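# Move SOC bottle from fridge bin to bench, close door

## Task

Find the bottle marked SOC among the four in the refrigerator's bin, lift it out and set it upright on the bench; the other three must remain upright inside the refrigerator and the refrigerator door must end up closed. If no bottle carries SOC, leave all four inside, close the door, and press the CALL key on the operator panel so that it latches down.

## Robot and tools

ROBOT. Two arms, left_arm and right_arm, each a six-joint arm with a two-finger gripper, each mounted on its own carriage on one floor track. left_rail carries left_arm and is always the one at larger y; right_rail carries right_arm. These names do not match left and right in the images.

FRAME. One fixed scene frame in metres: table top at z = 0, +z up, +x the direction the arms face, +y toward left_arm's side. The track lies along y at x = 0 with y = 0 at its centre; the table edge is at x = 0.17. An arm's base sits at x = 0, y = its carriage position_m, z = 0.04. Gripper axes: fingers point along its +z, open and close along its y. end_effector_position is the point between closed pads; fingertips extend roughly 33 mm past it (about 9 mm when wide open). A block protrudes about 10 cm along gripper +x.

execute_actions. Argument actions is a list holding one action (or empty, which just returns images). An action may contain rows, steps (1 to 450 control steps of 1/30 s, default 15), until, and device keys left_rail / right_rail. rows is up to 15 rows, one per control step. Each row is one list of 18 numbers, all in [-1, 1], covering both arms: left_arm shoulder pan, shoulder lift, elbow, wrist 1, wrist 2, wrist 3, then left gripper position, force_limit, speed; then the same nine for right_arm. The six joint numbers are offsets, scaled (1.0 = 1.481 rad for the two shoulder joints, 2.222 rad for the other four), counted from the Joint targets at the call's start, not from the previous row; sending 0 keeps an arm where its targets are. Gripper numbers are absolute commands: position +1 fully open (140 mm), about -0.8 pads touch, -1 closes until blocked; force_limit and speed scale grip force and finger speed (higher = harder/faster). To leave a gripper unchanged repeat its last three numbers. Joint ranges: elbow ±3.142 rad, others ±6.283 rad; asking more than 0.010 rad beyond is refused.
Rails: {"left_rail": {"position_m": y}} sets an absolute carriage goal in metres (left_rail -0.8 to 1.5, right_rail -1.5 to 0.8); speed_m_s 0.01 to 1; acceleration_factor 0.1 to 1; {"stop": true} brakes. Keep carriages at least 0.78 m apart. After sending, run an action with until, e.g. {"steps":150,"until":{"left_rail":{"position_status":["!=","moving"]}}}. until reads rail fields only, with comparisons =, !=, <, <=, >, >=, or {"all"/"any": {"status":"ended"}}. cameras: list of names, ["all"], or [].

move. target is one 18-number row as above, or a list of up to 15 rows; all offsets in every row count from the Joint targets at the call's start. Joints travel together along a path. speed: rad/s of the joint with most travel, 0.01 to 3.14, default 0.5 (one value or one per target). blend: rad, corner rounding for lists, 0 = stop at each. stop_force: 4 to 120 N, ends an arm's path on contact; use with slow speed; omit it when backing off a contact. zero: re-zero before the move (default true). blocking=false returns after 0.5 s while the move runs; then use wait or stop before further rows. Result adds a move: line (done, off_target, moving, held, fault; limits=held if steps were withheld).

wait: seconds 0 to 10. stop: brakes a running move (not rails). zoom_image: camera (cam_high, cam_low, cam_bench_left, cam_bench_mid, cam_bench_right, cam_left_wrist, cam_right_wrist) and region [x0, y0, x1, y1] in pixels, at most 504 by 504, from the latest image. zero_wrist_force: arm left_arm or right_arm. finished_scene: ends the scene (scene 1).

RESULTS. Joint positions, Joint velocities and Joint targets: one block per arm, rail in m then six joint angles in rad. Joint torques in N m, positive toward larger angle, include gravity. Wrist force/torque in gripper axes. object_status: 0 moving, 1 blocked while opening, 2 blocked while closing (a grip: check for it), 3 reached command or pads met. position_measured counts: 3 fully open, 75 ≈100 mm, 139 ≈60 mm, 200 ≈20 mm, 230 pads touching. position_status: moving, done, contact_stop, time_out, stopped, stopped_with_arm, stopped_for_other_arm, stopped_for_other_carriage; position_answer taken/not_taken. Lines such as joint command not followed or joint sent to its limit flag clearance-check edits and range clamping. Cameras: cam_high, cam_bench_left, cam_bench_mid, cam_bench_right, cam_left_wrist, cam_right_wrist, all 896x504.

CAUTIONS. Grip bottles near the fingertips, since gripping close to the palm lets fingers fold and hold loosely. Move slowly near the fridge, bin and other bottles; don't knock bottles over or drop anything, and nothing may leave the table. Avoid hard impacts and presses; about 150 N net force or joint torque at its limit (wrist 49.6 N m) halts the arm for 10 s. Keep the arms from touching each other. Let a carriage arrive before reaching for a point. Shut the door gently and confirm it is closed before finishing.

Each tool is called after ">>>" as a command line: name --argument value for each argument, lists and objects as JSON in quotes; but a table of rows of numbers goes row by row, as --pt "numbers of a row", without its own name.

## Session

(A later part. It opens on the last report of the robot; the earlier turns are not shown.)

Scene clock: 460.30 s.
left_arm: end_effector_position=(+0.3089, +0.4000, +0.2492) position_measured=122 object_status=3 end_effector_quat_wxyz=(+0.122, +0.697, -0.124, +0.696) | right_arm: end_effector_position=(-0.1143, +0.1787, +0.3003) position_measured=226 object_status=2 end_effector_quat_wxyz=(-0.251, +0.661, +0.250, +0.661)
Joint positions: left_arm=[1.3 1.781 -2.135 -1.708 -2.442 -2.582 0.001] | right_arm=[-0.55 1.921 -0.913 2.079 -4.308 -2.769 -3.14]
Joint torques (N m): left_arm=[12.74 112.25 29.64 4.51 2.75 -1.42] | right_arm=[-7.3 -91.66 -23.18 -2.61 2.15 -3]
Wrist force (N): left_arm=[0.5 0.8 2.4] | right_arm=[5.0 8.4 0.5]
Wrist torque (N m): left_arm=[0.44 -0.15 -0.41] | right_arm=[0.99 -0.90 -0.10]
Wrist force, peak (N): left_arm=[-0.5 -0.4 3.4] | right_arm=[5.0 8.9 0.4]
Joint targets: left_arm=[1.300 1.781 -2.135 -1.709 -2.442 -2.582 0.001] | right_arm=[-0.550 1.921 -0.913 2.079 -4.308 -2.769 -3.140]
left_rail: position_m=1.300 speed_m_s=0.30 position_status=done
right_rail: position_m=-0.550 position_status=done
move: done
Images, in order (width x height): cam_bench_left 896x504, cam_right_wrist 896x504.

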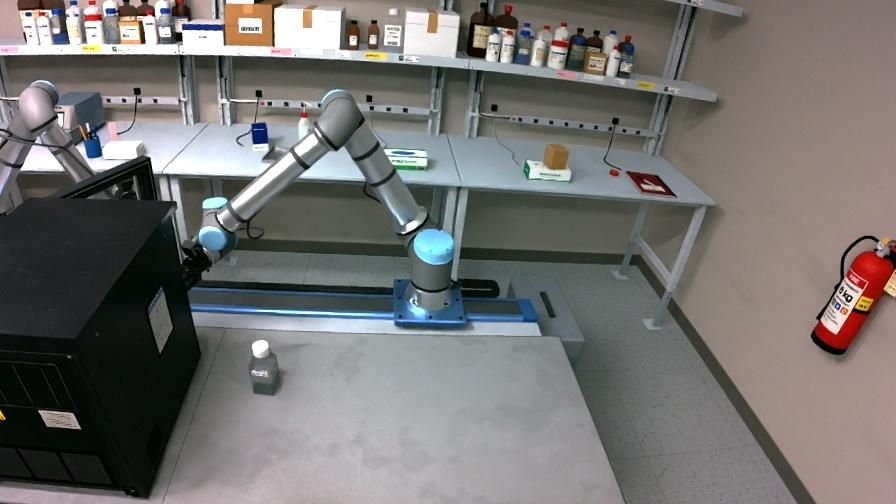

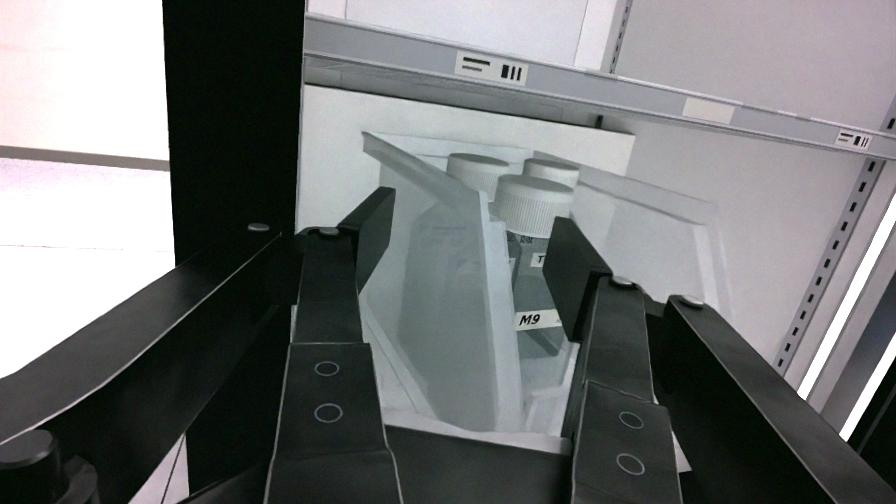

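>>> move --target '[-0.1344,-0.0103,0.1076,-0.1001,-0.0112,0,-1,-1,0,0,0,0,0,0,0,-1,0,-1]' --speed 0.25

>>> execute_actions --actions '[{"left_rail":{"position_m":1.25},"steps":120,"until":{"left_rail":{"position_status":["!=","moving"]}}}]'

>>> move --pt "0.1012 -0.1927 0.0876 0.0408 -0.011 0 -1 -1 0 0 0 0 0 0 0 -1 0 -1" --pt "0.1502 -0.2143 0.1157 0.027 0.0217 0 -1 -1 0 0 0 0 0 0 0 -1 0 -1" --speed '[0.2,0.1]' --blend '[0.02,0]' --stop_force 8 --cameras '["cam_left_wrist","cam_right_wrist"]'

Scene clock: 471.03 s.
left_arm: end_effector_position=(+0.1307, +0.2853, +0.3501) position_measured=233 object_status=3 end_effector_quat_wxyz=(+0.182, +0.683, -0.183, +0.683) | right_arm: end_effector_position=(-0.1143, +0.1787, +0.3003) position_measured=226 object_status=2 end_effector_quat_wxyz=(-0.251, +0.661, +0.250, +0.661)
Joint positions: left_arm=[1.3 1.582 -2.15 -1.47 -2.664 -2.607 0.001] | right_arm=[-0.55 1.921 -0.913 2.079 -4.308 -2.769 -3.14]
Joint torques (N m): left_arm=[-6.78 78.67 49.9 -1.81 -3.08 -1.9] | right_arm=[-6.49 -91.95 -23.62 -2.36 1.7 -2.94]
Wrist force (N): left_arm=[0.8 1.0 2.1] | right_arm=[4.7 8.2 0.3]
Wrist torque (N m): left_arm=[0.47 -0.26 -0.42] | right_arm=[0.96 -0.89 -0.10]
Wrist force, peak (N): left_arm=[-1.0 -0.9 3.6] | right_arm=[5.1 8.9 0.5]
Joint targets: left_arm=[1.300 1.582 -2.150 -1.469 -2.664 -2.607 0.001] | right_arm=[-0.550 1.921 -0.913 2.079 -4.308 -2.769 -3.140]
left_rail: position_m=1.300 speed_m_s=0.30 position_status=done
right_rail: position_m=-0.550 position_status=done
move: done

Scene clock: 472.03 s.
left_arm: end_effector_position=(+0.1303, +0.2351, +0.3503) position_measured=233 object_status=3 end_effector_quat_wxyz=(+0.182, +0.683, -0.183, +0.683) | right_arm: end_effector_position=(-0.1143, +0.1787, +0.3003) position_measured=226 object_status=2 end_effector_quat_wxyz=(-0.251, +0.661, +0.250, +0.661)
Joint positions: left_arm=[1.25 1.582 -2.15 -1.469 -2.664 -2.607 0.001] | right_arm=[-0.55 1.921 -0.913 2.079 -4.308 -2.769 -3.14]
Joint torques (N m): left_arm=[-7.64 87.77 44.48 -1.89 -2.55 -2.19] | right_arm=[-8.2 -90.94 -23.54 -2.69 1.7 -2.99]
Wrist force (N): left_arm=[0.6 1.0 2.4] | right_arm=[5.0 8.5 0.4]
Wrist torque (N m): left_arm=[0.46 -0.21 -0.42] | right_arm=[1.02 -0.92 -0.10]
Wrist force, peak (N): left_arm=[0.7 2.0 2.7] | right_arm=[5.0 8.9 0.5]
Joint targets: left_arm=[1.250 1.582 -2.150 -1.469 -2.664 -2.607 0.001] | right_arm=[-0.550 1.921 -0.913 2.079 -4.308 -2.769 -3.140]
Tool commands: left_gripper/position=-1.0 left_gripper/force_limit=-1.0 left_gripper/speed=+0.0 right_gripper/position=-1.0 right_gripper/force_limit=+0.0 right_gripper/speed=-1.0
left_rail: position_m=1.250 speed_m_s=0.30 position_status=done
right_rail: position_m=-0.550 position_status=done

Scene clock: 475.63 s.
left_arm: end_effector_position=(+0.3711, +0.1512, +0.1898) position_measured=233 object_status=3 end_effector_quat_wxyz=(+0.122, +0.697, -0.123, +0.696) | right_arm: end_effector_position=(-0.1143, +0.1787, +0.3003) position_measured=226 object_status=2 end_effector_quat_wxyz=(-0.251, +0.661, +0.250, +0.661)
Joint positions: left_arm=[1.25 1.801 -2.466 -1.216 -2.603 -2.563 0.001] | right_arm=[-0.55 1.921 -0.913 2.079 -4.308 -2.769 -3.14]
Joint torques (N m): left_arm=[-3.66 133.45 30.83 4.56 -4.43 -1.79] | right_arm=[-6.34 -89.96 -24.02 -2.65 1.76 -2.88]
Wrist force (N): left_arm=[4.2 5.1 -2.5] | right_arm=[4.7 8.5 0.5]
Wrist torque (N m): left_arm=[0.61 -0.25 -0.39] | right_arm=[1.04 -0.96 -0.10]
Wrist force, peak (N): left_arm=[6.0 7.8 -14.0] | right_arm=[4.5 11.3 2.0]
Joint targets: left_arm=[1.250 1.801 -2.466 -1.216 -2.603 -2.563 0.001] | right_arm=[-0.550 1.921 -0.913 2.079 -4.308 -2.769 -3.140]
left_rail: position_m=1.250 speed_m_s=0.30 position_status=done
right_rail: position_m=-0.550 position_status=done
move: contact (left_arm); path passed 1 of 2 targets
Images, in order (width x height): cam_left_wrist 896x504, cam_right_wrist 896x504.

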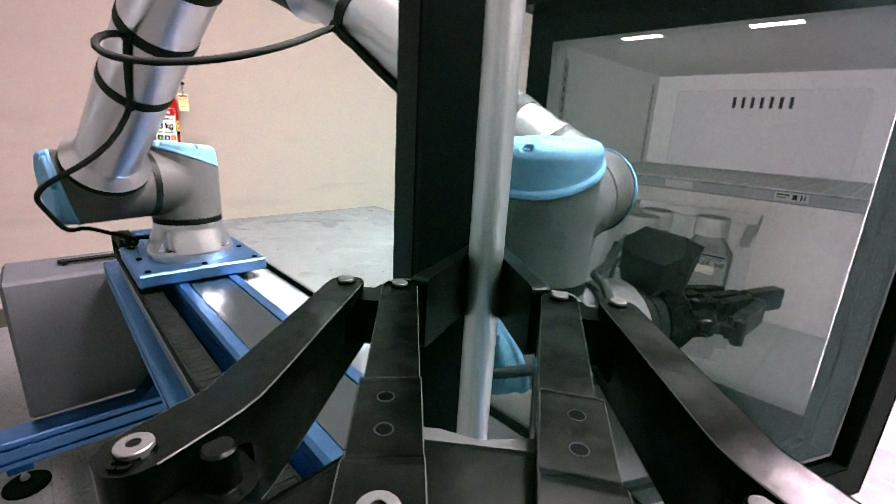

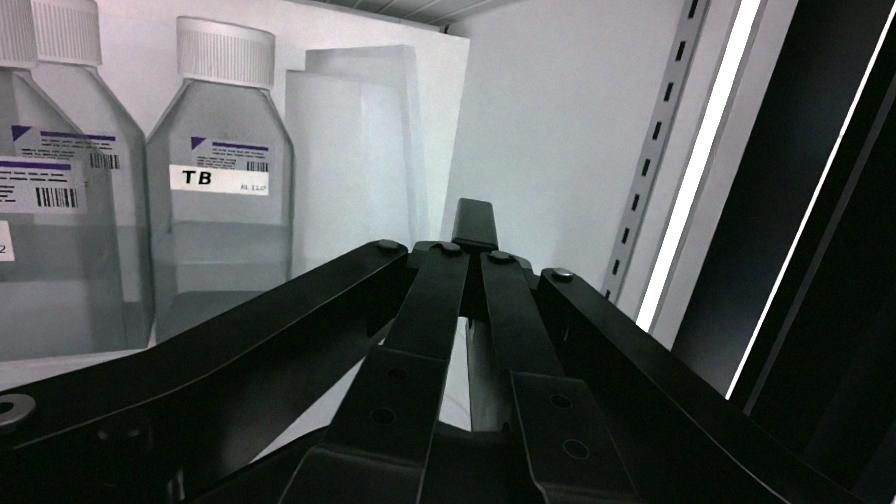

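>>> move --target '[0.0203,0.0936,-0.1214,0.0599,0.0138,0,-1,-1,0,0,0,0,0,0,0,-1,0,-1]' --speed 0.08 --stop_force 25 --cameras '["cam_left_wrist","cam_right_wrist"]'

Scene clock: 480.50 s.
left_arm: end_effector_position=(+0.3731, +0.1799, +0.1905) position_measured=233 object_status=3 end_effector_quat_wxyz=(+0.123, +0.696, -0.123, +0.696) | right_arm: end_effector_position=(-0.1143, +0.1787, +0.3003) position_measured=226 object_status=2 end_effector_quat_wxyz=(-0.251, +0.661, +0.250, +0.661)
Joint positions: left_arm=[1.25 1.81 -2.423 -1.299 -2.561 -2.553 0.001] | right_arm=[-0.55 1.921 -0.913 2.079 -4.308 -2.769 -3.14]
Joint torques (N m): left_arm=[81.28 70.47 40.25 -3.33 -5.46 -2.06] | right_arm=[-6.42 -89.96 -24.33 -2.54 1.4 -2.74]
Wrist force (N): left_arm=[24.7 26.7 -73.7] | right_arm=[6.8 15.7 4.4]
Wrist torque (N m): left_arm=[1.63 -1.24 -0.42] | right_arm=[1.11 -0.91 -0.10]
Wrist force, peak (N): left_arm=[16.1 41.9 -74.4] | right_arm=[7.2 16.3 4.8]
Joint targets: left_arm=[1.250 1.810 -2.423 -1.299 -2.561 -2.553 0.001] | right_arm=[-0.550 1.921 -0.913 2.079 -4.308 -2.769 -3.140]
left_rail: position_m=1.250 speed_m_s=0.30 position_status=done
right_rail: position_m=-0.550 position_status=done
move: contact (left_arm); left_arm: the elbow is farthest, 0.187 rad from its target
Images, in order (width x height): cam_left_wrist 896x504, cam_right_wrist 896x504.

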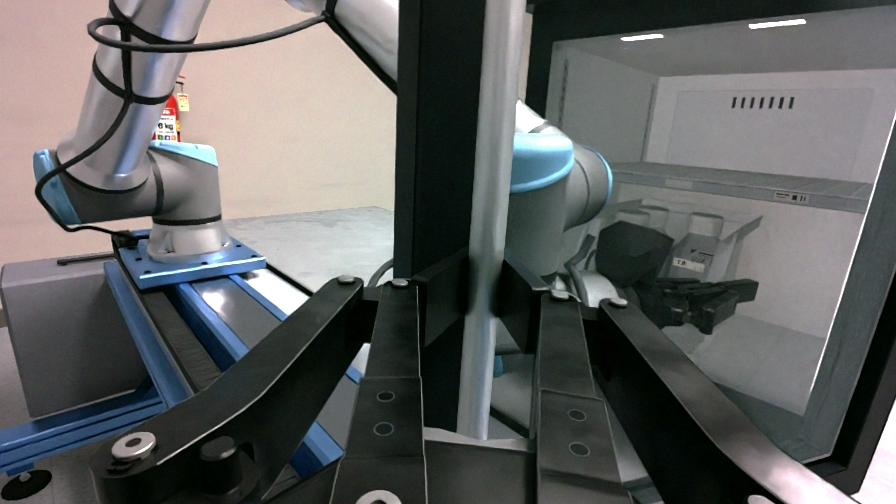

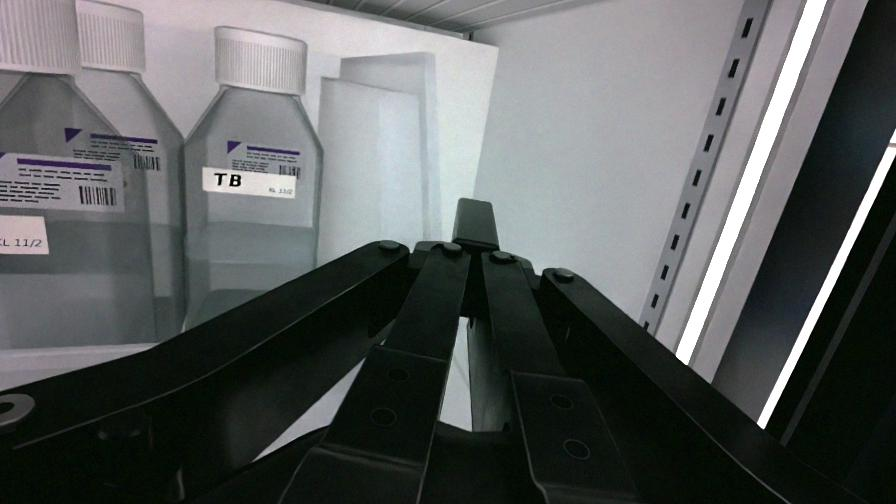

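>>> zoom_image --camera "cam_right_wrist" --region '[0, 100, 320, 280]'

Scaled by 1.575 from the camera's 896x504 image, which has a finer 1280x720 frame.

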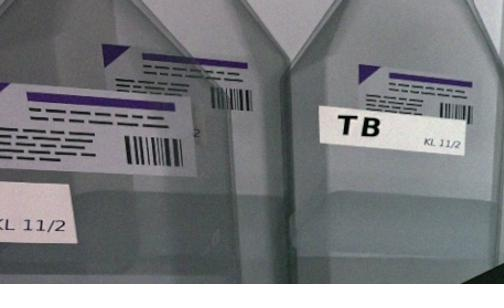

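>>> move --pt "-0.0527 -0.0084 0.0111 -0.0056 -0.0353 0 -1 -1 0 0 0 0 0 0 0 -1 0 -1" --pt "-0.1539 0.1843 -0.0765 -0.0464 -0.0243 0 -1 -1 0 0 0 0 0 0 0 -1 0 -1" --speed '[0.1,0.3]' --blend '[0.01,0]'

>>> execute_actions --actions '[{"left_rail":{"position_m":1.4},"steps":120,"until":{"left_rail":{"position_status":["!=","moving"]}}}]'

>>> move --target '[0.0728,-0.2506,0.2156,-0.0486,-0.187,0,0.06,-1,-1,0,0,0,0,0,0,-1,0,-1]' --speed 0.25 --cameras '["cam_left_wrist","cam_right_wrist"]'

Scene clock: 493.63 s.
left_arm: end_effector_position=(+0.1304, +0.2349, +0.3505) position_measured=233 object_status=3 end_effector_quat_wxyz=(+0.182, +0.683, -0.183, +0.683) | right_arm: end_effector_position=(-0.1143, +0.1787, +0.3003) position_measured=226 object_status=2 end_effector_quat_wxyz=(-0.251, +0.661, +0.250, +0.661)
Joint positions: left_arm=[1.25 1.582 -2.151 -1.469 -2.664 -2.607 0.001] | right_arm=[-0.55 1.921 -0.913 2.079 -4.308 -2.769 -3.14]
Joint torques (N m): left_arm=[-7.24 113.28 36.43 -2.29 3.02 -1.96] | right_arm=[-5.51 -78.81 -23.66 -2.19 1.32 -2.83]
Wrist force (N): left_arm=[4.6 -1.2 1.8] | right_arm=[7.4 7.5 0.2]
Wrist torque (N m): left_arm=[-0.04 -1.11 -0.43] | right_arm=[0.98 -0.91 -0.11]
Wrist force, peak (N): left_arm=[24.5 26.8 -73.9] | right_arm=[6.8 16.0 4.6]
Joint targets: left_arm=[1.250 1.582 -2.150 -1.469 -2.665 -2.607 0.001] | right_arm=[-0.550 1.921 -0.913 2.079 -4.308 -2.769 -3.140]
left_rail: position_m=1.250 speed_m_s=0.30 position_status=done
right_rail: position_m=-0.550 position_status=done
move: done

Scene clock: 495.17 s.
left_arm: end_effector_position=(+0.1301, +0.3850, +0.3507) position_measured=233 object_status=3 end_effector_quat_wxyz=(+0.183, +0.683, -0.183, +0.683) | right_arm: end_effector_position=(-0.1143, +0.1787, +0.3003) position_measured=226 object_status=2 end_effector_quat_wxyz=(-0.251, +0.661, +0.250, +0.661)
Joint positions: left_arm=[1.4 1.582 -2.15 -1.469 -2.665 -2.607 0.001] | right_arm=[-0.55 1.921 -0.913 2.079 -4.308 -2.769 -3.14]
Joint torques (N m): left_arm=[-2.05 106.92 43.92 -0.81 1.07 -2.06] | right_arm=[-5.48 -78.74 -23.82 -2.33 1.32 -2.73]
Wrist force (N): left_arm=[4.5 -1.0 2.3] | right_arm=[7.3 7.7 0.1]
Wrist torque (N m): left_arm=[0.01 -1.08 -0.43] | right_arm=[0.99 -0.86 -0.11]
Wrist force, peak (N): left_arm=[5.0 -0.6 2.5] | right_arm=[7.5 8.0 0.2]
Joint targets: left_arm=[1.400 1.582 -2.150 -1.469 -2.665 -2.607 0.001] | right_arm=[-0.550 1.921 -0.913 2.079 -4.308 -2.769 -3.140]
Tool commands: left_gripper/position=-1.0 left_gripper/force_limit=-1.0 left_gripper/speed=+0.0 right_gripper/position=-1.0 right_gripper/force_limit=+0.0 right_gripper/speed=-1.0
left_rail: position_m=1.400 speed_m_s=0.30 position_status=done
right_rail: position_m=-0.550 position_status=done

Scene clock: 497.77 s.
left_arm: end_effector_position=(+0.1564, +0.3743, +0.3398) position_measured=122 object_status=0 end_effector_quat_wxyz=(+0.156, +0.690, -0.157, +0.689) | right_arm: end_effector_position=(-0.1143, +0.1787, +0.3003) position_measured=226 object_status=2 end_effector_quat_wxyz=(-0.251, +0.661, +0.250, +0.661)
Joint positions: left_arm=[1.4 1.598 -2.204 -1.4 -2.68 -2.668 0.001] | right_arm=[-0.55 1.921 -0.913 2.079 -4.308 -2.769 -3.14]
Joint torques (N m): left_arm=[-6.73 121.58 35.64 4.88 3.14 -1.98] | right_arm=[-6.15 -75.07 -23.97 -2.46 1.15 -2.81]
Wrist force (N): left_arm=[4.5 -1.1 1.7] | right_arm=[7.3 7.9 0.3]
Wrist torque (N m): left_arm=[-0.02 -1.05 -0.43] | right_arm=[1.06 -0.90 -0.11]
Wrist force, peak (N): left_arm=[1.8 1.1 7.6] | right_arm=[7.5 8.2 0.0]
Joint targets: left_arm=[1.400 1.598 -2.204 -1.400 -2.680 -2.668 0.001] | right_arm=[-0.550 1.921 -0.913 2.079 -4.308 -2.769 -3.140]
left_rail: position_m=1.400 speed_m_s=0.30 position_status=done
right_rail: position_m=-0.550 position_status=done
move: held (left_arm; a check stopped the path); limits=held; left_arm: the elbow is farthest, 0.410 rad from its target
joint command not followed: on one or more control steps a check withheld the commanded joint targets of the left arm, and it was not sent them on those steps.
cause: the commanded joint targets, or the way to them, would bring two parts of the arm too close to each other (its gripper and another part of the arm, with joints 5 (wrist 1) to 7 (wrist 3) between them, 6 mm apart when it was first held).
Images, in order (width x height): cam_left_wrist 896x504, cam_right_wrist 896x504.

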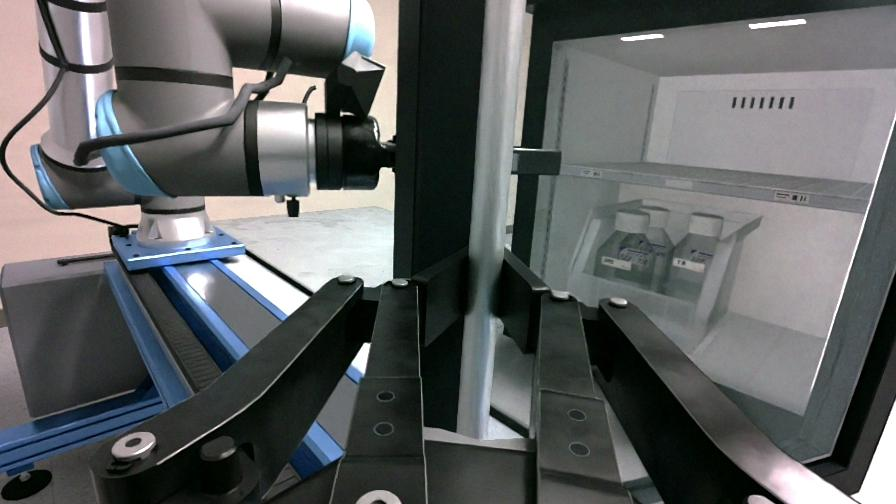

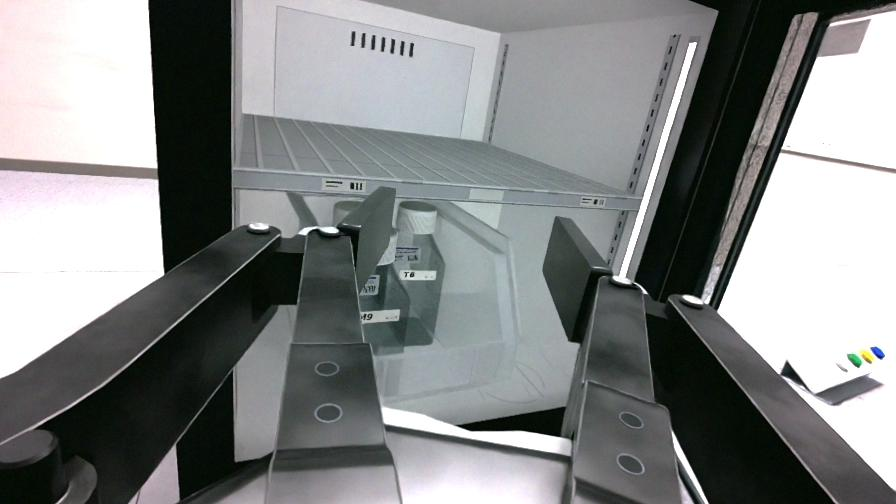

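>>> execute_actions --actions '[{"left_rail":{"position_m":1.3},"steps":120,"until":{"left_rail":{"position_status":["!=","moving"]}}}]'

>>> move --target '[0.1236,0.0475,-0.1386,0.1073,0.0386,0,0.06,-1,-1,0,0,0,0,0,0,-1,0,-1]' --speed 0.2 --cameras '["cam_right_wrist"]'

>>> zoom_image --camera "cam_right_wrist" --region '[310, 100, 670, 380]'

Scene clock: 502.43 s.
left_arm: end_effector_position=(+0.1563, +0.2743, +0.3398) position_measured=122 object_status=3 end_effector_quat_wxyz=(+0.156, +0.690, -0.157, +0.689) | right_arm: end_effector_position=(-0.1143, +0.1787, +0.3003) position_measured=226 object_status=2 end_effector_quat_wxyz=(-0.251, +0.661, +0.250, +0.661)
Joint positions: left_arm=[1.3 1.598 -2.204 -1.4 -2.68 -2.668 0.001] | right_arm=[-0.55 1.921 -0.913 2.079 -4.308 -2.769 -3.14]
Joint torques (N m): left_arm=[1.98 104.2 46.17 3.33 2.09 -1.95] | right_arm=[-3.76 -72.47 -23.34 -2.19 0.86 -2.68]
Wrist force (N): left_arm=[4.4 -0.9 1.9] | right_arm=[7.2 8.0 0.2]
Wrist torque (N m): left_arm=[0.02 -1.05 -0.42] | right_arm=[1.08 -0.86 -0.11]
Wrist force, peak (N): left_arm=[4.6 -1.4 2.1] | right_arm=[7.6 8.0 0.3]
Joint targets: left_arm=[1.300 1.598 -2.204 -1.400 -2.680 -2.668 0.001] | right_arm=[-0.550 1.921 -0.913 2.079 -4.308 -2.769 -3.140]
Tool commands: left_gripper/position=+0.06 left_gripper/force_limit=-1.0 left_gripper/speed=-1.0 right_gripper/position=-1.0 right_gripper/force_limit=+0.0 right_gripper/speed=-1.0
left_rail: position_m=1.300 speed_m_s=0.30 position_status=done
right_rail: position_m=-0.550 position_status=done

Scene clock: 504.60 s.
left_arm: end_effector_position=(+0.3086, +0.3993, +0.2510) position_measured=122 object_status=3 end_effector_quat_wxyz=(+0.123, +0.696, -0.123, +0.696) | right_arm: end_effector_position=(-0.1143, +0.1787, +0.3003) position_measured=226 object_status=2 end_effector_quat_wxyz=(-0.251, +0.661, +0.250, +0.661)
Joint positions: left_arm=[1.3 1.78 -2.134 -1.707 -2.442 -2.582 0.001] | right_arm=[-0.55 1.921 -0.913 2.079 -4.308 -2.769 -3.14]
Joint torques (N m): left_arm=[8.83 112.16 29.82 5.53 2.4 -1.85] | right_arm=[-4.3 -69.84 -23.48 -2.05 0.7 -2.73]
Wrist force (N): left_arm=[4.5 -0.9 2.3] | right_arm=[7.2 7.8 0.0]
Wrist torque (N m): left_arm=[0.03 -1.04 -0.41] | right_arm=[1.02 -0.82 -0.11]
Wrist force, peak (N): left_arm=[4.9 -0.9 2.6] | right_arm=[7.7 8.1 0.3]
Joint targets: left_arm=[1.300 1.781 -2.134 -1.708 -2.442 -2.582 0.001] | right_arm=[-0.550 1.921 -0.913 2.079 -4.308 -2.769 -3.140]
left_rail: position_m=1.300 speed_m_s=0.30 position_status=done
right_rail: position_m=-0.550 position_status=done
move: done
Images, in order (width x height): cam_right_wrist 896x504.

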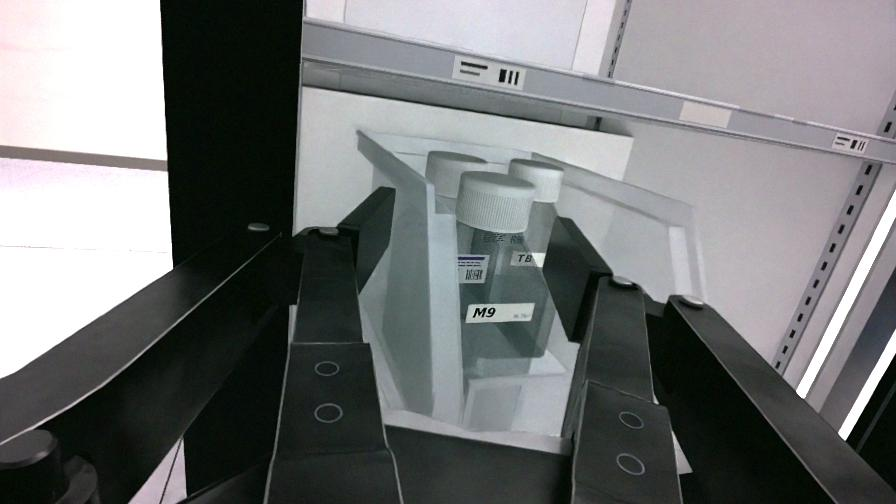

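Scaled by 1.400 from the camera's 896x504 image, which has a finer 1280x720 frame.

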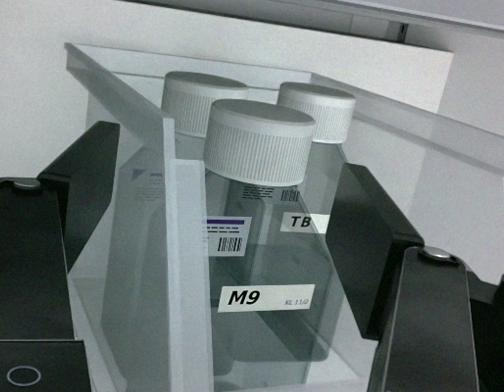

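>>> move --target '[-0.1344,-0.0108,0.1076,-0.1001,-0.0112,0.7,0.06,-1,-1,0,0,0,0,0,0,-1,0,-1]' --speed 0.8

>>> execute_actions --actions '[{"left_rail":{"position_m":1.4},"steps":120,"until":{"left_rail":{"position_status":["!=","moving"]}}}]'

>>> move --pt "0 0 0 0 0 0.7134 0.06 -1 -1 0 0 0 0 0 0 -1 0 -1" --pt "0.0728 -0.2506 0.2156 -0.0486 -0.187 0.7134 0.06 -1 -1 0 0 0 0 0 0 -1 0 -1" --speed '[0.8,0.25]' --cameras '["cam_left_wrist","cam_right_wrist"]'

Scene clock: 513.50 s.
left_arm: end_effector_position=(+0.1298, +0.2846, +0.3516) position_measured=122 object_status=3 end_effector_quat_wxyz=(+0.349, -0.358, +0.610, -0.615) | right_arm: end_effector_position=(-0.1143, +0.1787, +0.3003) position_measured=226 object_status=2 end_effector_quat_wxyz=(-0.251, +0.661, +0.250, +0.661)
Joint positions: left_arm=[1.3 1.582 -2.15 -1.469 -2.664 -2.607 1.556] | right_arm=[-0.55 1.921 -0.913 2.079 -4.308 -2.769 -3.14]
Joint torques (N m): left_arm=[-10.05 78.63 49.03 -1.73 -3.38 1.86] | right_arm=[-3.47 -62.57 -23.88 -2.11 0.39 -2.74]
Wrist force (N): left_arm=[5.8 -1.3 2.1] | right_arm=[7.2 8.0 0.0]
Wrist torque (N m): left_arm=[-0.45 -1.27 0.05] | right_arm=[1.06 -0.82 -0.11]
Wrist force, peak (N): left_arm=[6.3 -2.0 1.6] | right_arm=[7.8 8.0 0.1]
Joint targets: left_arm=[1.300 1.582 -2.150 -1.469 -2.664 -2.607 1.556] | right_arm=[-0.550 1.921 -0.913 2.079 -4.308 -2.769 -3.140]
left_rail: position_m=1.300 speed_m_s=0.30 position_status=done
right_rail: position_m=-0.550 position_status=done
move: done

Scene clock: 514.80 s.
left_arm: end_effector_position=(+0.1298, +0.3846, +0.3516) position_measured=122 object_status=3 end_effector_quat_wxyz=(+0.349, -0.358, +0.610, -0.615) | right_arm: end_effector_position=(-0.1143, +0.1787, +0.3003) position_measured=226 object_status=2 end_effector_quat_wxyz=(-0.251, +0.661, +0.250, +0.661)
Joint positions: left_arm=[1.4 1.582 -2.15 -1.469 -2.664 -2.607 1.556] | right_arm=[-0.55 1.921 -0.913 2.079 -4.308 -2.769 -3.14]
Joint torques (N m): left_arm=[-2.42 90.05 39.91 -0.89 -1.96 2.08] | right_arm=[-2.99 -61.99 -23.07 -1.92 0.37 -2.77]
Wrist force (N): left_arm=[5.5 -1.2 2.3] | right_arm=[7.3 7.7 0.2]
Wrist torque (N m): left_arm=[-0.43 -1.20 0.06] | right_arm=[0.99 -0.87 -0.11]
Wrist force, peak (N): left_arm=[6.3 -1.8 2.7] | right_arm=[7.5 8.0 0.3]
Joint targets: left_arm=[1.400 1.582 -2.150 -1.469 -2.664 -2.607 1.556] | right_arm=[-0.550 1.921 -0.913 2.079 -4.308 -2.769 -3.140]
Tool commands: left_gripper/position=+0.06 left_gripper/force_limit=-1.0 left_gripper/speed=-1.0 right_gripper/position=-1.0 right_gripper/force_limit=+0.0 right_gripper/speed=-1.0
left_rail: position_m=1.400 speed_m_s=0.30 position_status=done
right_rail: position_m=-0.550 position_status=done

Scene clock: 520.13 s.
left_arm: end_effector_position=(+0.2896, +0.3547, +0.2513) position_measured=122 object_status=3 end_effector_quat_wxyz=(+0.707, +0.000, +0.707, -0.001) | right_arm: end_effector_position=(-0.1143, +0.1787, +0.3003) position_measured=226 object_status=2 end_effector_quat_wxyz=(-0.251, +0.661, +0.250, +0.661)
Joint positions: left_arm=[1.4 1.689 -2.521 -0.99 -2.772 -3.022 3.141] | right_arm=[-0.55 1.921 -0.913 2.079 -4.308 -2.769 -3.14]
Joint torques (N m): left_arm=[13.11 107.87 49.17 -2.61 -3.82 1.98] | right_arm=[-1.9 -61.75 -23.47 -2.05 0.41 -2.84]
Wrist force (N): left_arm=[5.0 -0.2 3.5] | right_arm=[7.1 7.9 0.0]
Wrist torque (N m): left_arm=[0.30 -0.74 0.15] | right_arm=[1.04 -0.82 -0.11]
Wrist force, peak (N): left_arm=[5.7 -0.6 4.2] | right_arm=[7.6 8.1 0.1]
Joint targets: left_arm=[1.400 1.689 -2.521 -0.989 -2.772 -3.022 3.141] | right_arm=[-0.550 1.921 -0.913 2.079 -4.308 -2.769 -3.140]
left_rail: position_m=1.400 speed_m_s=0.30 position_status=done
right_rail: position_m=-0.550 position_status=done
move: done
Images, in order (width x height): cam_left_wrist 896x504, cam_right_wrist 896x504.

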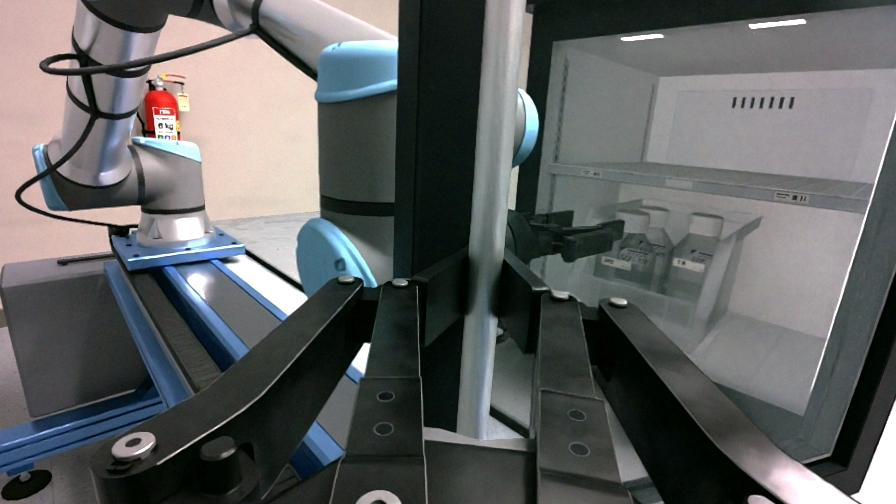

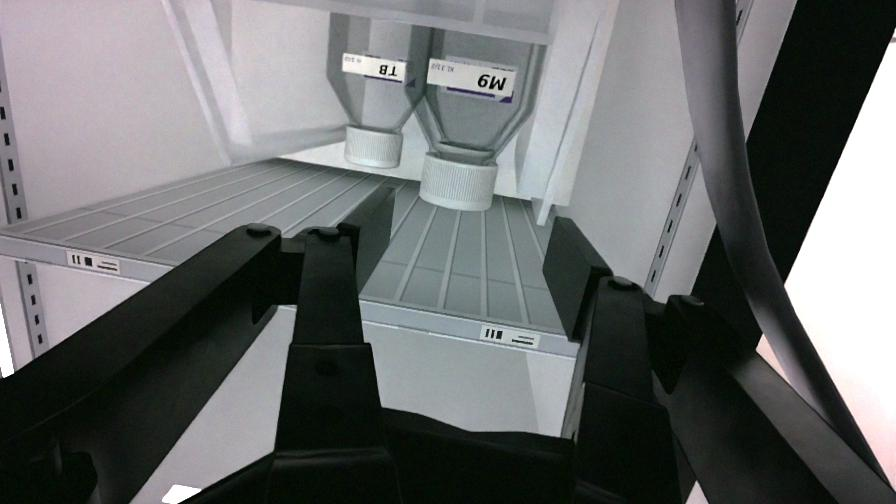

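>>> move --pt "-0.0005 -0.0174 0.0162 -0.0051 -0.0009 0 0.03 -1 -1 0 0 0 0 0 0 -1 0 -1" --pt "0.0555 -0.0187 0.018 -0.006 0.0364 0 0.03 -1 -1 0 0 0 0 0 0 -1 0 -1" --speed '[0.05,0.06]' --blend '[0.003,0]' --stop_force 5 --cameras '["cam_right_wrist"]'

Scene clock: 529.23 s.
left_arm: end_effector_position=(+0.3490, +0.3425, +0.2436) position_measured=126 object_status=3 end_effector_quat_wxyz=(+0.707, +0.000, +0.707, +0.000) | right_arm: end_effector_position=(-0.1143, +0.1787, +0.3003) position_measured=226 object_status=2 end_effector_quat_wxyz=(-0.251, +0.661, +0.250, +0.661)
Joint positions: left_arm=[1.4 1.744 -2.548 -0.951 -2.785 -2.969 3.141] | right_arm=[-0.55 1.921 -0.913 2.079 -4.308 -2.769 -3.14]
Joint torques (N m): left_arm=[-7.15 138.32 35.73 3.93 -2.72 1.28] | right_arm=[1.16 -63.09 -23.2 -1.7 -0.31 -2.79]
Wrist force (N): left_arm=[4.6 -0.3 3.1] | right_arm=[7.3 7.5 0.0]
Wrist torque (N m): left_arm=[0.26 -0.66 0.16] | right_arm=[0.97 -0.88 -0.11]
Wrist force, peak (N): left_arm=[5.2 -0.5 3.7] | right_arm=[7.4 9.1 1.0]
Joint targets: left_arm=[1.400 1.744 -2.548 -0.951 -2.785 -2.969 3.141] | right_arm=[-0.550 1.921 -0.913 2.079 -4.308 -2.769 -3.140]
left_rail: position_m=1.400 speed_m_s=0.30 position_status=done
right_rail: position_m=-0.550 position_status=done
move: contact (left_arm); path passed 1 of 2 targets; left_arm: the wrist 2 is farthest, 0.028 rad from its target
Images, in order (width x height): cam_right_wrist 896x504.

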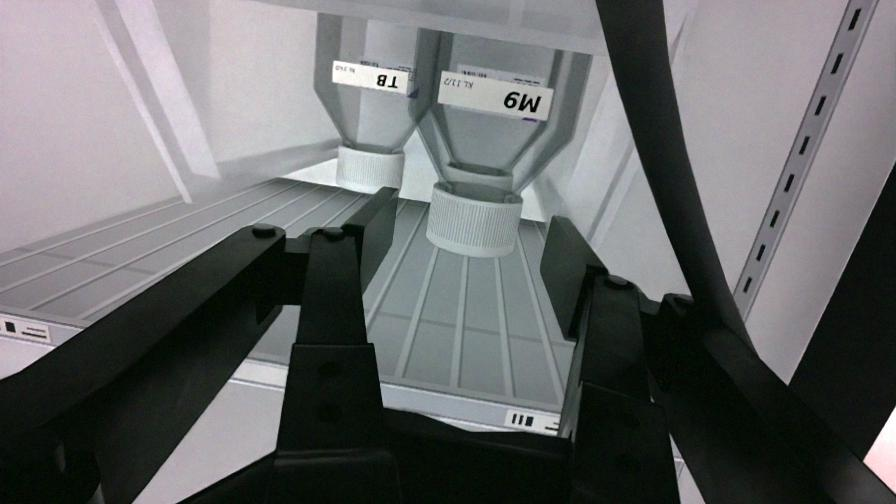

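>>> execute_actions --actions '[{"left_rail":{"position_m":1.403,"speed_m_s":0.05},"steps":60,"until":{"left_rail":{"position_status":["!=","moving"]}}}]'

>>> move --target '[0.0422,-0.0011,0.0016,-0.0005,0.0285,0,0.03,-1,-1,0,0,0,0,0,0,-1,0,-1]' --speed 0.05 --stop_force 8 --cameras '["cam_right_wrist"]'

Scene clock: 532.00 s.
left_arm: end_effector_position=(+0.3490, +0.3455, +0.2437) position_measured=126 object_status=3 end_effector_quat_wxyz=(+0.707, +0.000, +0.707, +0.000) | right_arm: end_effector_position=(-0.1143, +0.1787, +0.3003) position_measured=226 object_status=2 end_effector_quat_wxyz=(-0.251, +0.661, +0.250, +0.661)
Joint positions: left_arm=[1.403 1.744 -2.548 -0.951 -2.785 -2.969 3.141] | right_arm=[-0.55 1.921 -0.913 2.079 -4.308 -2.769 -3.14]
Joint torques (N m): left_arm=[-9.37 145.42 37.39 2.98 -2.81 -1.32] | right_arm=[0.52 -63.65 -23.53 -1.76 -0.51 -2.94]
Wrist force (N): left_arm=[4.5 -0.2 3.1] | right_arm=[7.2 7.8 0.0]
Wrist torque (N m): left_arm=[0.29 -0.62 0.16] | right_arm=[1.03 -0.83 -0.11]
Wrist force, peak (N): left_arm=[5.1 -0.4 3.4] | right_arm=[7.4 8.2 0.0]
Joint targets: left_arm=[1.403 1.744 -2.548 -0.951 -2.785 -2.969 3.141] | right_arm=[-0.550 1.921 -0.913 2.079 -4.308 -2.769 -3.140]
Tool commands: left_gripper/position=+0.03 left_gripper/force_limit=-1.0 left_gripper/speed=-1.0 right_gripper/position=-1.0 right_gripper/force_limit=+0.0 right_gripper/speed=-1.0
left_rail: position_m=1.403 speed_m_s=0.05 position_status=done
right_rail: position_m=-0.550 position_status=done

Scene clock: 534.60 s.
left_arm: end_effector_position=(+0.4103, +0.3465, +0.2439) position_measured=126 object_status=3 end_effector_quat_wxyz=(+0.707, +0.000, +0.707, +0.000) | right_arm: end_effector_position=(-0.1143, +0.1787, +0.3003) position_measured=226 object_status=2 end_effector_quat_wxyz=(-0.251, +0.661, +0.250, +0.661)
Joint positions: left_arm=[1.403 1.802 -2.55 -0.948 -2.786 -2.91 3.141] | right_arm=[-0.55 1.921 -0.913 2.079 -4.308 -2.769 -3.14]
Joint torques (N m): left_arm=[-5.48 124.43 33.27 -0.7 -4.52 -2] | right_arm=[-0.99 -62.19 -22.96 -1.72 -0.38 -2.58]
Wrist force (N): left_arm=[2.6 -4.6 1.9] | right_arm=[6.9 7.3 -0.5]
Wrist torque (N m): left_arm=[0.09 -0.66 0.18] | right_arm=[1.01 -0.86 -0.11]
Wrist force, peak (N): left_arm=[1.1 -6.0 -12.8] | right_arm=[7.1 9.0 0.6]
Joint targets: left_arm=[1.403 1.802 -2.550 -0.948 -2.786 -2.910 3.141] | right_arm=[-0.550 1.921 -0.913 2.079 -4.308 -2.769 -3.140]
left_rail: position_m=1.403 speed_m_s=0.05 position_status=done
right_rail: position_m=-0.550 position_status=done
move: contact (left_arm)
Images, in order (width x height): cam_right_wrist 896x504.

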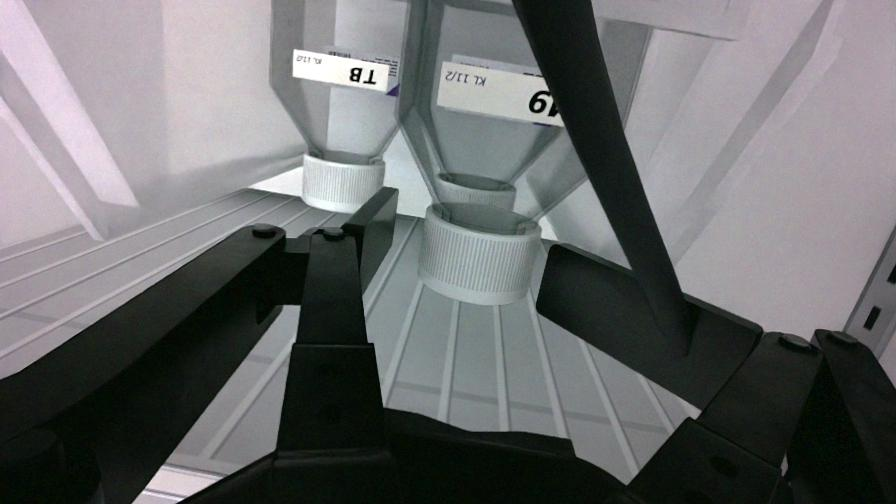

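>>> execute_actions --actions '[{"rows":[[0,0,0,0,0,0,-1,0.3,-1,0,0,0,0,0,0,-1,0,-1]],"steps":75}]' --cameras '["cam_right_wrist"]'

Scene clock: 539.00 s.
left_arm: end_effector_position=(+0.4104, +0.3465, +0.2440) position_measured=255 object_status=0 end_effector_quat_wxyz=(+0.707, +0.000, +0.707, +0.000) | right_arm: end_effector_position=(-0.1143, +0.1787, +0.3003) position_measured=226 object_status=2 end_effector_quat_wxyz=(-0.251, +0.661, +0.250, +0.661)
Joint positions: left_arm=[1.403 1.802 -2.549 -0.947 -2.786 -2.91 3.141] | right_arm=[-0.55 1.921 -0.913 2.079 -4.308 -2.769 -3.14]
Joint torques (N m): left_arm=[11.55 132.92 43.33 1.96 -3.26 -1.87] | right_arm=[-0.21 -62.51 -23.34 -1.6 -0.37 -2.84]
Wrist force (N): left_arm=[-1.8 -7.3 5.9] | right_arm=[6.5 7.3 -0.2]
Wrist torque (N m): left_arm=[0.47 -0.78 0.12] | right_arm=[1.05 -0.84 -0.11]
Wrist force, peak (N): left_arm=[-1.7 -7.4 6.0] | right_arm=[7.5 8.3 0.1]
Joint targets: left_arm=[1.403 1.802 -2.550 -0.948 -2.786 -2.910 3.141] | right_arm=[-0.550 1.921 -0.913 2.079 -4.308 -2.769 -3.140]
left_rail: position_m=1.403 speed_m_s=0.05 position_status=done
right_rail: position_m=-0.550 position_status=done
Images, in order (width x height): cam_right_wrist 896x504.

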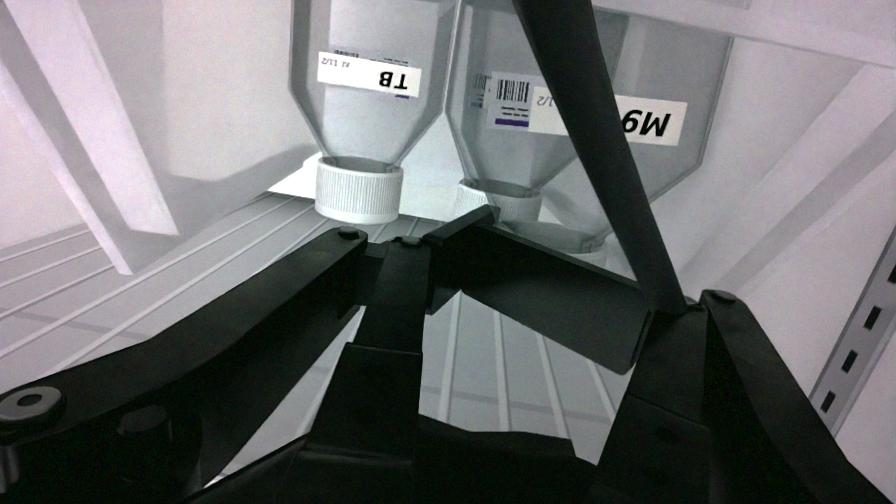

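>>> zoom_image --camera "cam_right_wrist" --region '[420, 0, 740, 240]'

Scaled by 1.575 from the camera's 896x504 image, which has a finer 1280x720 frame.

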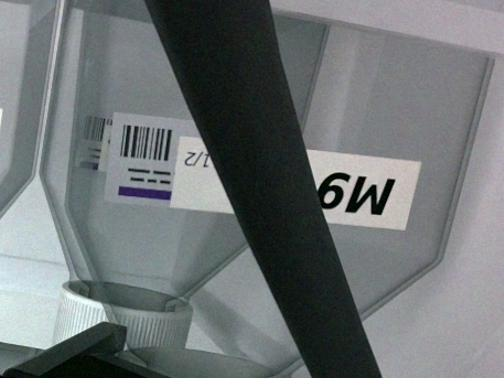

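>>> move --target '[-0.114,0.003,-0.002,0.0007,-0.077,0,-1,0.3,-1,0,0,0,0,0,0,-1,0,-1]' --speed 0.1

>>> execute_actions --actions '[{"rows":[[0,0,0,0,0,0,0.06,-1,-0.5,0,0,0,0,0,0,-1,0,-1]],"steps":60}]' --cameras '["cam_right_wrist","cam_left_wrist"]'

>>> zoom_image --camera "cam_right_wrist" --region '[300, 0, 660, 240]'

>>> zoom_image --camera "cam_left_wrist" --region '[560, 180, 780, 330]'

Scene clock: 544.83 s.
left_arm: end_effector_position=(+0.2322, +0.3519, +0.2462) position_measured=255 object_status=3 end_effector_quat_wxyz=(+0.707, -0.001, +0.707, +0.000) end_effector_velocity=(-0.006, -0.001, -0.001) end_effector_angular_velocity=(+0.001, +0.000, -0.003) | right_arm: end_effector_position=(-0.1143, +0.1787, +0.3003) position_measured=226 object_status=2 end_effector_quat_wxyz=(-0.251, +0.661, +0.250, +0.661)
Joint positions: left_arm=[1.403 1.634 -2.545 -0.952 -2.784 -3.081 3.141] | right_arm=[-0.55 1.921 -0.913 2.079 -4.308 -2.769 -3.14]
Joint velocities: left_arm=[0 -0.005 -0.001 0.001 0 -0.002 0] | right_arm=[within noise]
Joint torques (N m): left_arm=[-10.03 145.27 36.24 3.69 -3.25 -0.67] | right_arm=[0.78 -69.23 -22.87 -1.37 -0.6 -2.59]
Wrist force (N): left_arm=[3.5 -3.6 3.1] | right_arm=[4.3 7.4 -0.2]
Wrist torque (N m): left_arm=[-0.47 -0.38 0.13] | right_arm=[1.00 -0.90 -0.10]
Wrist force, peak (N): left_arm=[-24.2 -10.1 9.5] | right_arm=[6.1 8.4 0.2]
Joint targets: left_arm=[1.403 1.633 -2.545 -0.952 -2.784 -3.081 3.141] | right_arm=[-0.550 1.921 -0.913 2.079 -4.308 -2.769 -3.140]
left_rail: position_m=1.403 speed_m_s=0.05 position_status=done
right_rail: position_m=-0.550 position_status=done
move: done

Scene clock: 547.03 s.
left_arm: end_effector_position=(+0.2317, +0.3519, +0.2462) position_measured=122 object_status=3 end_effector_quat_wxyz=(+0.707, -0.001, +0.707, +0.000) | right_arm: end_effector_position=(-0.1143, +0.1787, +0.3003) position_measured=226 object_status=2 end_effector_quat_wxyz=(-0.251, +0.661, +0.250, +0.661)
Joint positions: left_arm=[1.403 1.633 -2.545 -0.952 -2.784 -3.081 3.141] | right_arm=[-0.55 1.921 -0.913 2.079 -4.308 -2.769 -3.14]
Joint torques (N m): left_arm=[-3.77 135.62 47.7 -2.92 -2.49 -0.71] | right_arm=[1.26 -73.67 -22.9 -1.49 -0.49 -2.8]
Wrist force (N): left_arm=[4.1 -3.7 3.1] | right_arm=[4.3 7.2 -0.1]
Wrist torque (N m): left_arm=[-0.49 -0.53 0.16] | right_arm=[0.96 -0.88 -0.10]
Wrist force, peak (N): left_arm=[3.4 -6.0 3.4] | right_arm=[4.7 7.7 -0.2]
Joint targets: left_arm=[1.403 1.633 -2.545 -0.952 -2.784 -3.081 3.141] | right_arm=[-0.550 1.921 -0.913 2.079 -4.308 -2.769 -3.140]
left_rail: position_m=1.403 speed_m_s=0.05 position_status=done
right_rail: position_m=-0.550 position_status=done
Images, in order (width x height): cam_left_wrist 896x504, cam_right_wrist 896x504.

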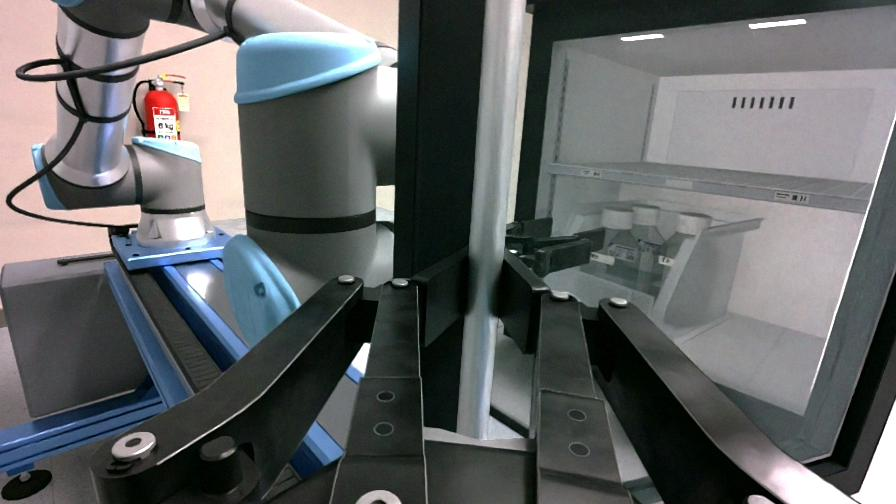

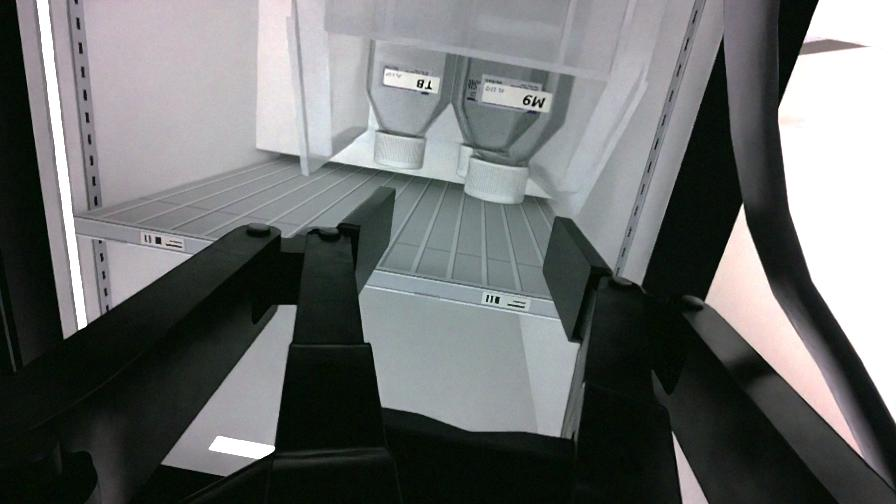

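Scaled by 1.400 from the camera's 896x504 image, which has a finer 1280x720 frame.

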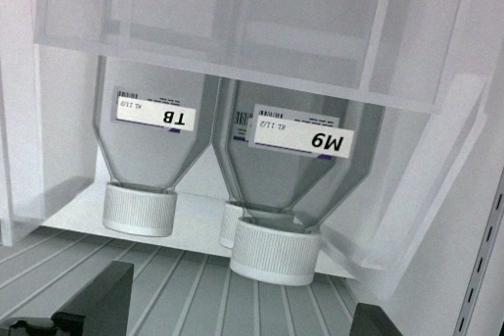

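Scaled by 2.291 from the camera's 896x504 image, which has a finer 1280x720 frame.

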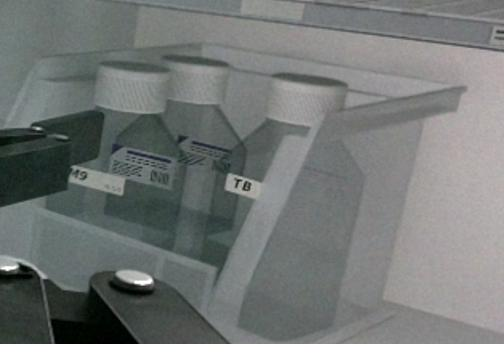

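>>> execute_actions --actions '[{"left_rail":{"position_m":1.4315},"steps":90,"until":{"left_rail":{"position_status":["!=","moving"]}}}]'

>>> move --target '[0.0843,-0.0025,0.0013,-0.0007,0.0568,0,0.06,-1,-0.5,0,0,0,0,0,0,-1,0,-1]' --speed 0.1 --stop_force 8 --cameras '["cam_right_wrist"]'

Scene clock: 551.83 s.
left_arm: end_effector_position=(+0.2317, +0.3804, +0.2462) position_measured=122 object_status=3 end_effector_quat_wxyz=(+0.707, -0.001, +0.707, +0.000) | right_arm: end_effector_position=(-0.1143, +0.1787, +0.3003) position_measured=226 object_status=2 end_effector_quat_wxyz=(-0.251, +0.661, +0.250, +0.661)
Joint positions: left_arm=[1.431 1.633 -2.545 -0.952 -2.784 -3.081 3.141] | right_arm=[-0.55 1.921 -0.913 2.079 -4.308 -2.769 -3.14]
Joint torques (N m): left_arm=[-4.4 114.51 47.5 -3.08 -1.98 -0.92] | right_arm=[0.05 -85.46 -22.86 -1.44 -0.86 -2.53]
Wrist force (N): left_arm=[3.8 -3.7 3.1] | right_arm=[4.2 7.5 -0.1]
Wrist torque (N m): left_arm=[-0.50 -0.46 0.17] | right_arm=[1.03 -0.86 -0.10]
Wrist force, peak (N): left_arm=[3.5 -5.2 3.3] | right_arm=[4.5 7.9 0.1]
Joint targets: left_arm=[1.432 1.633 -2.545 -0.952 -2.784 -3.081 3.141] | right_arm=[-0.550 1.921 -0.913 2.079 -4.308 -2.769 -3.140]
Tool commands: left_gripper/position=+0.06 left_gripper/force_limit=-1.0 left_gripper/speed=-0.5 right_gripper/position=-1.0 right_gripper/force_limit=+0.0 right_gripper/speed=-1.0
left_rail: position_m=1.431 speed_m_s=0.05 position_status=done
right_rail: position_m=-0.550 position_status=done

Scene clock: 554.43 s.
left_arm: end_effector_position=(+0.3637, +0.3738, +0.2438) position_measured=122 object_status=3 end_effector_quat_wxyz=(+0.707, +0.000, +0.707, +0.000) | right_arm: end_effector_position=(-0.1143, +0.1787, +0.3003) position_measured=226 object_status=2 end_effector_quat_wxyz=(-0.251, +0.661, +0.250, +0.661)
Joint positions: left_arm=[1.432 1.758 -2.549 -0.949 -2.786 -2.955 3.141] | right_arm=[-0.55 1.921 -0.913 2.079 -4.308 -2.769 -3.14]
Joint torques (N m): left_arm=[14.67 110.29 49.62 -2.65 2.48 -0.05] | right_arm=[-0.36 -92.29 -22.3 -1.6 -0.75 -2.61]
Wrist force (N): left_arm=[3.3 -5.5 0.6] | right_arm=[4.2 7.3 -0.3]
Wrist torque (N m): left_arm=[-0.52 -0.41 0.16] | right_arm=[1.01 -0.90 -0.10]
Wrist force, peak (N): left_arm=[3.1 -6.1 0.9] | right_arm=[4.3 7.9 0.2]
Joint targets: left_arm=[1.432 1.758 -2.549 -0.949 -2.786 -2.955 3.141] | right_arm=[-0.550 1.921 -0.913 2.079 -4.308 -2.769 -3.140]
left_rail: position_m=1.432 position_m_goal=1.431 speed_m_s=0.05 position_status=done
right_rail: position_m=-0.550 position_status=done
move: done
Images, in order (width x height): cam_right_wrist 896x504.

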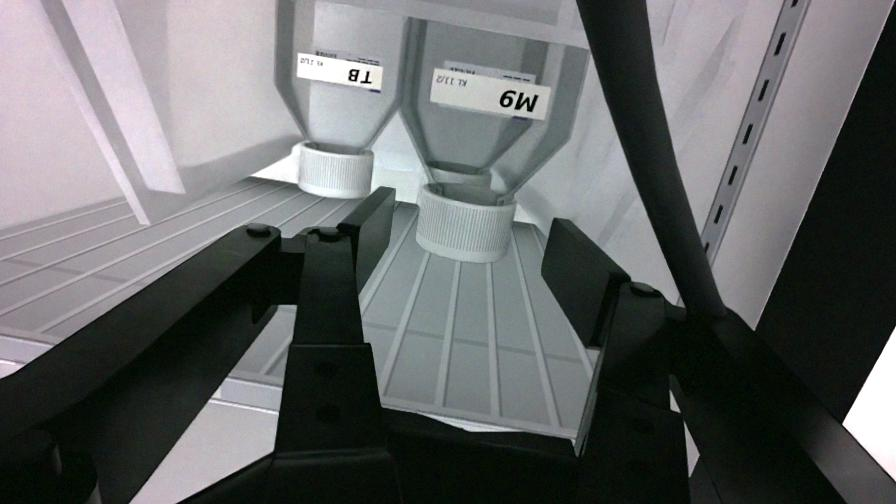

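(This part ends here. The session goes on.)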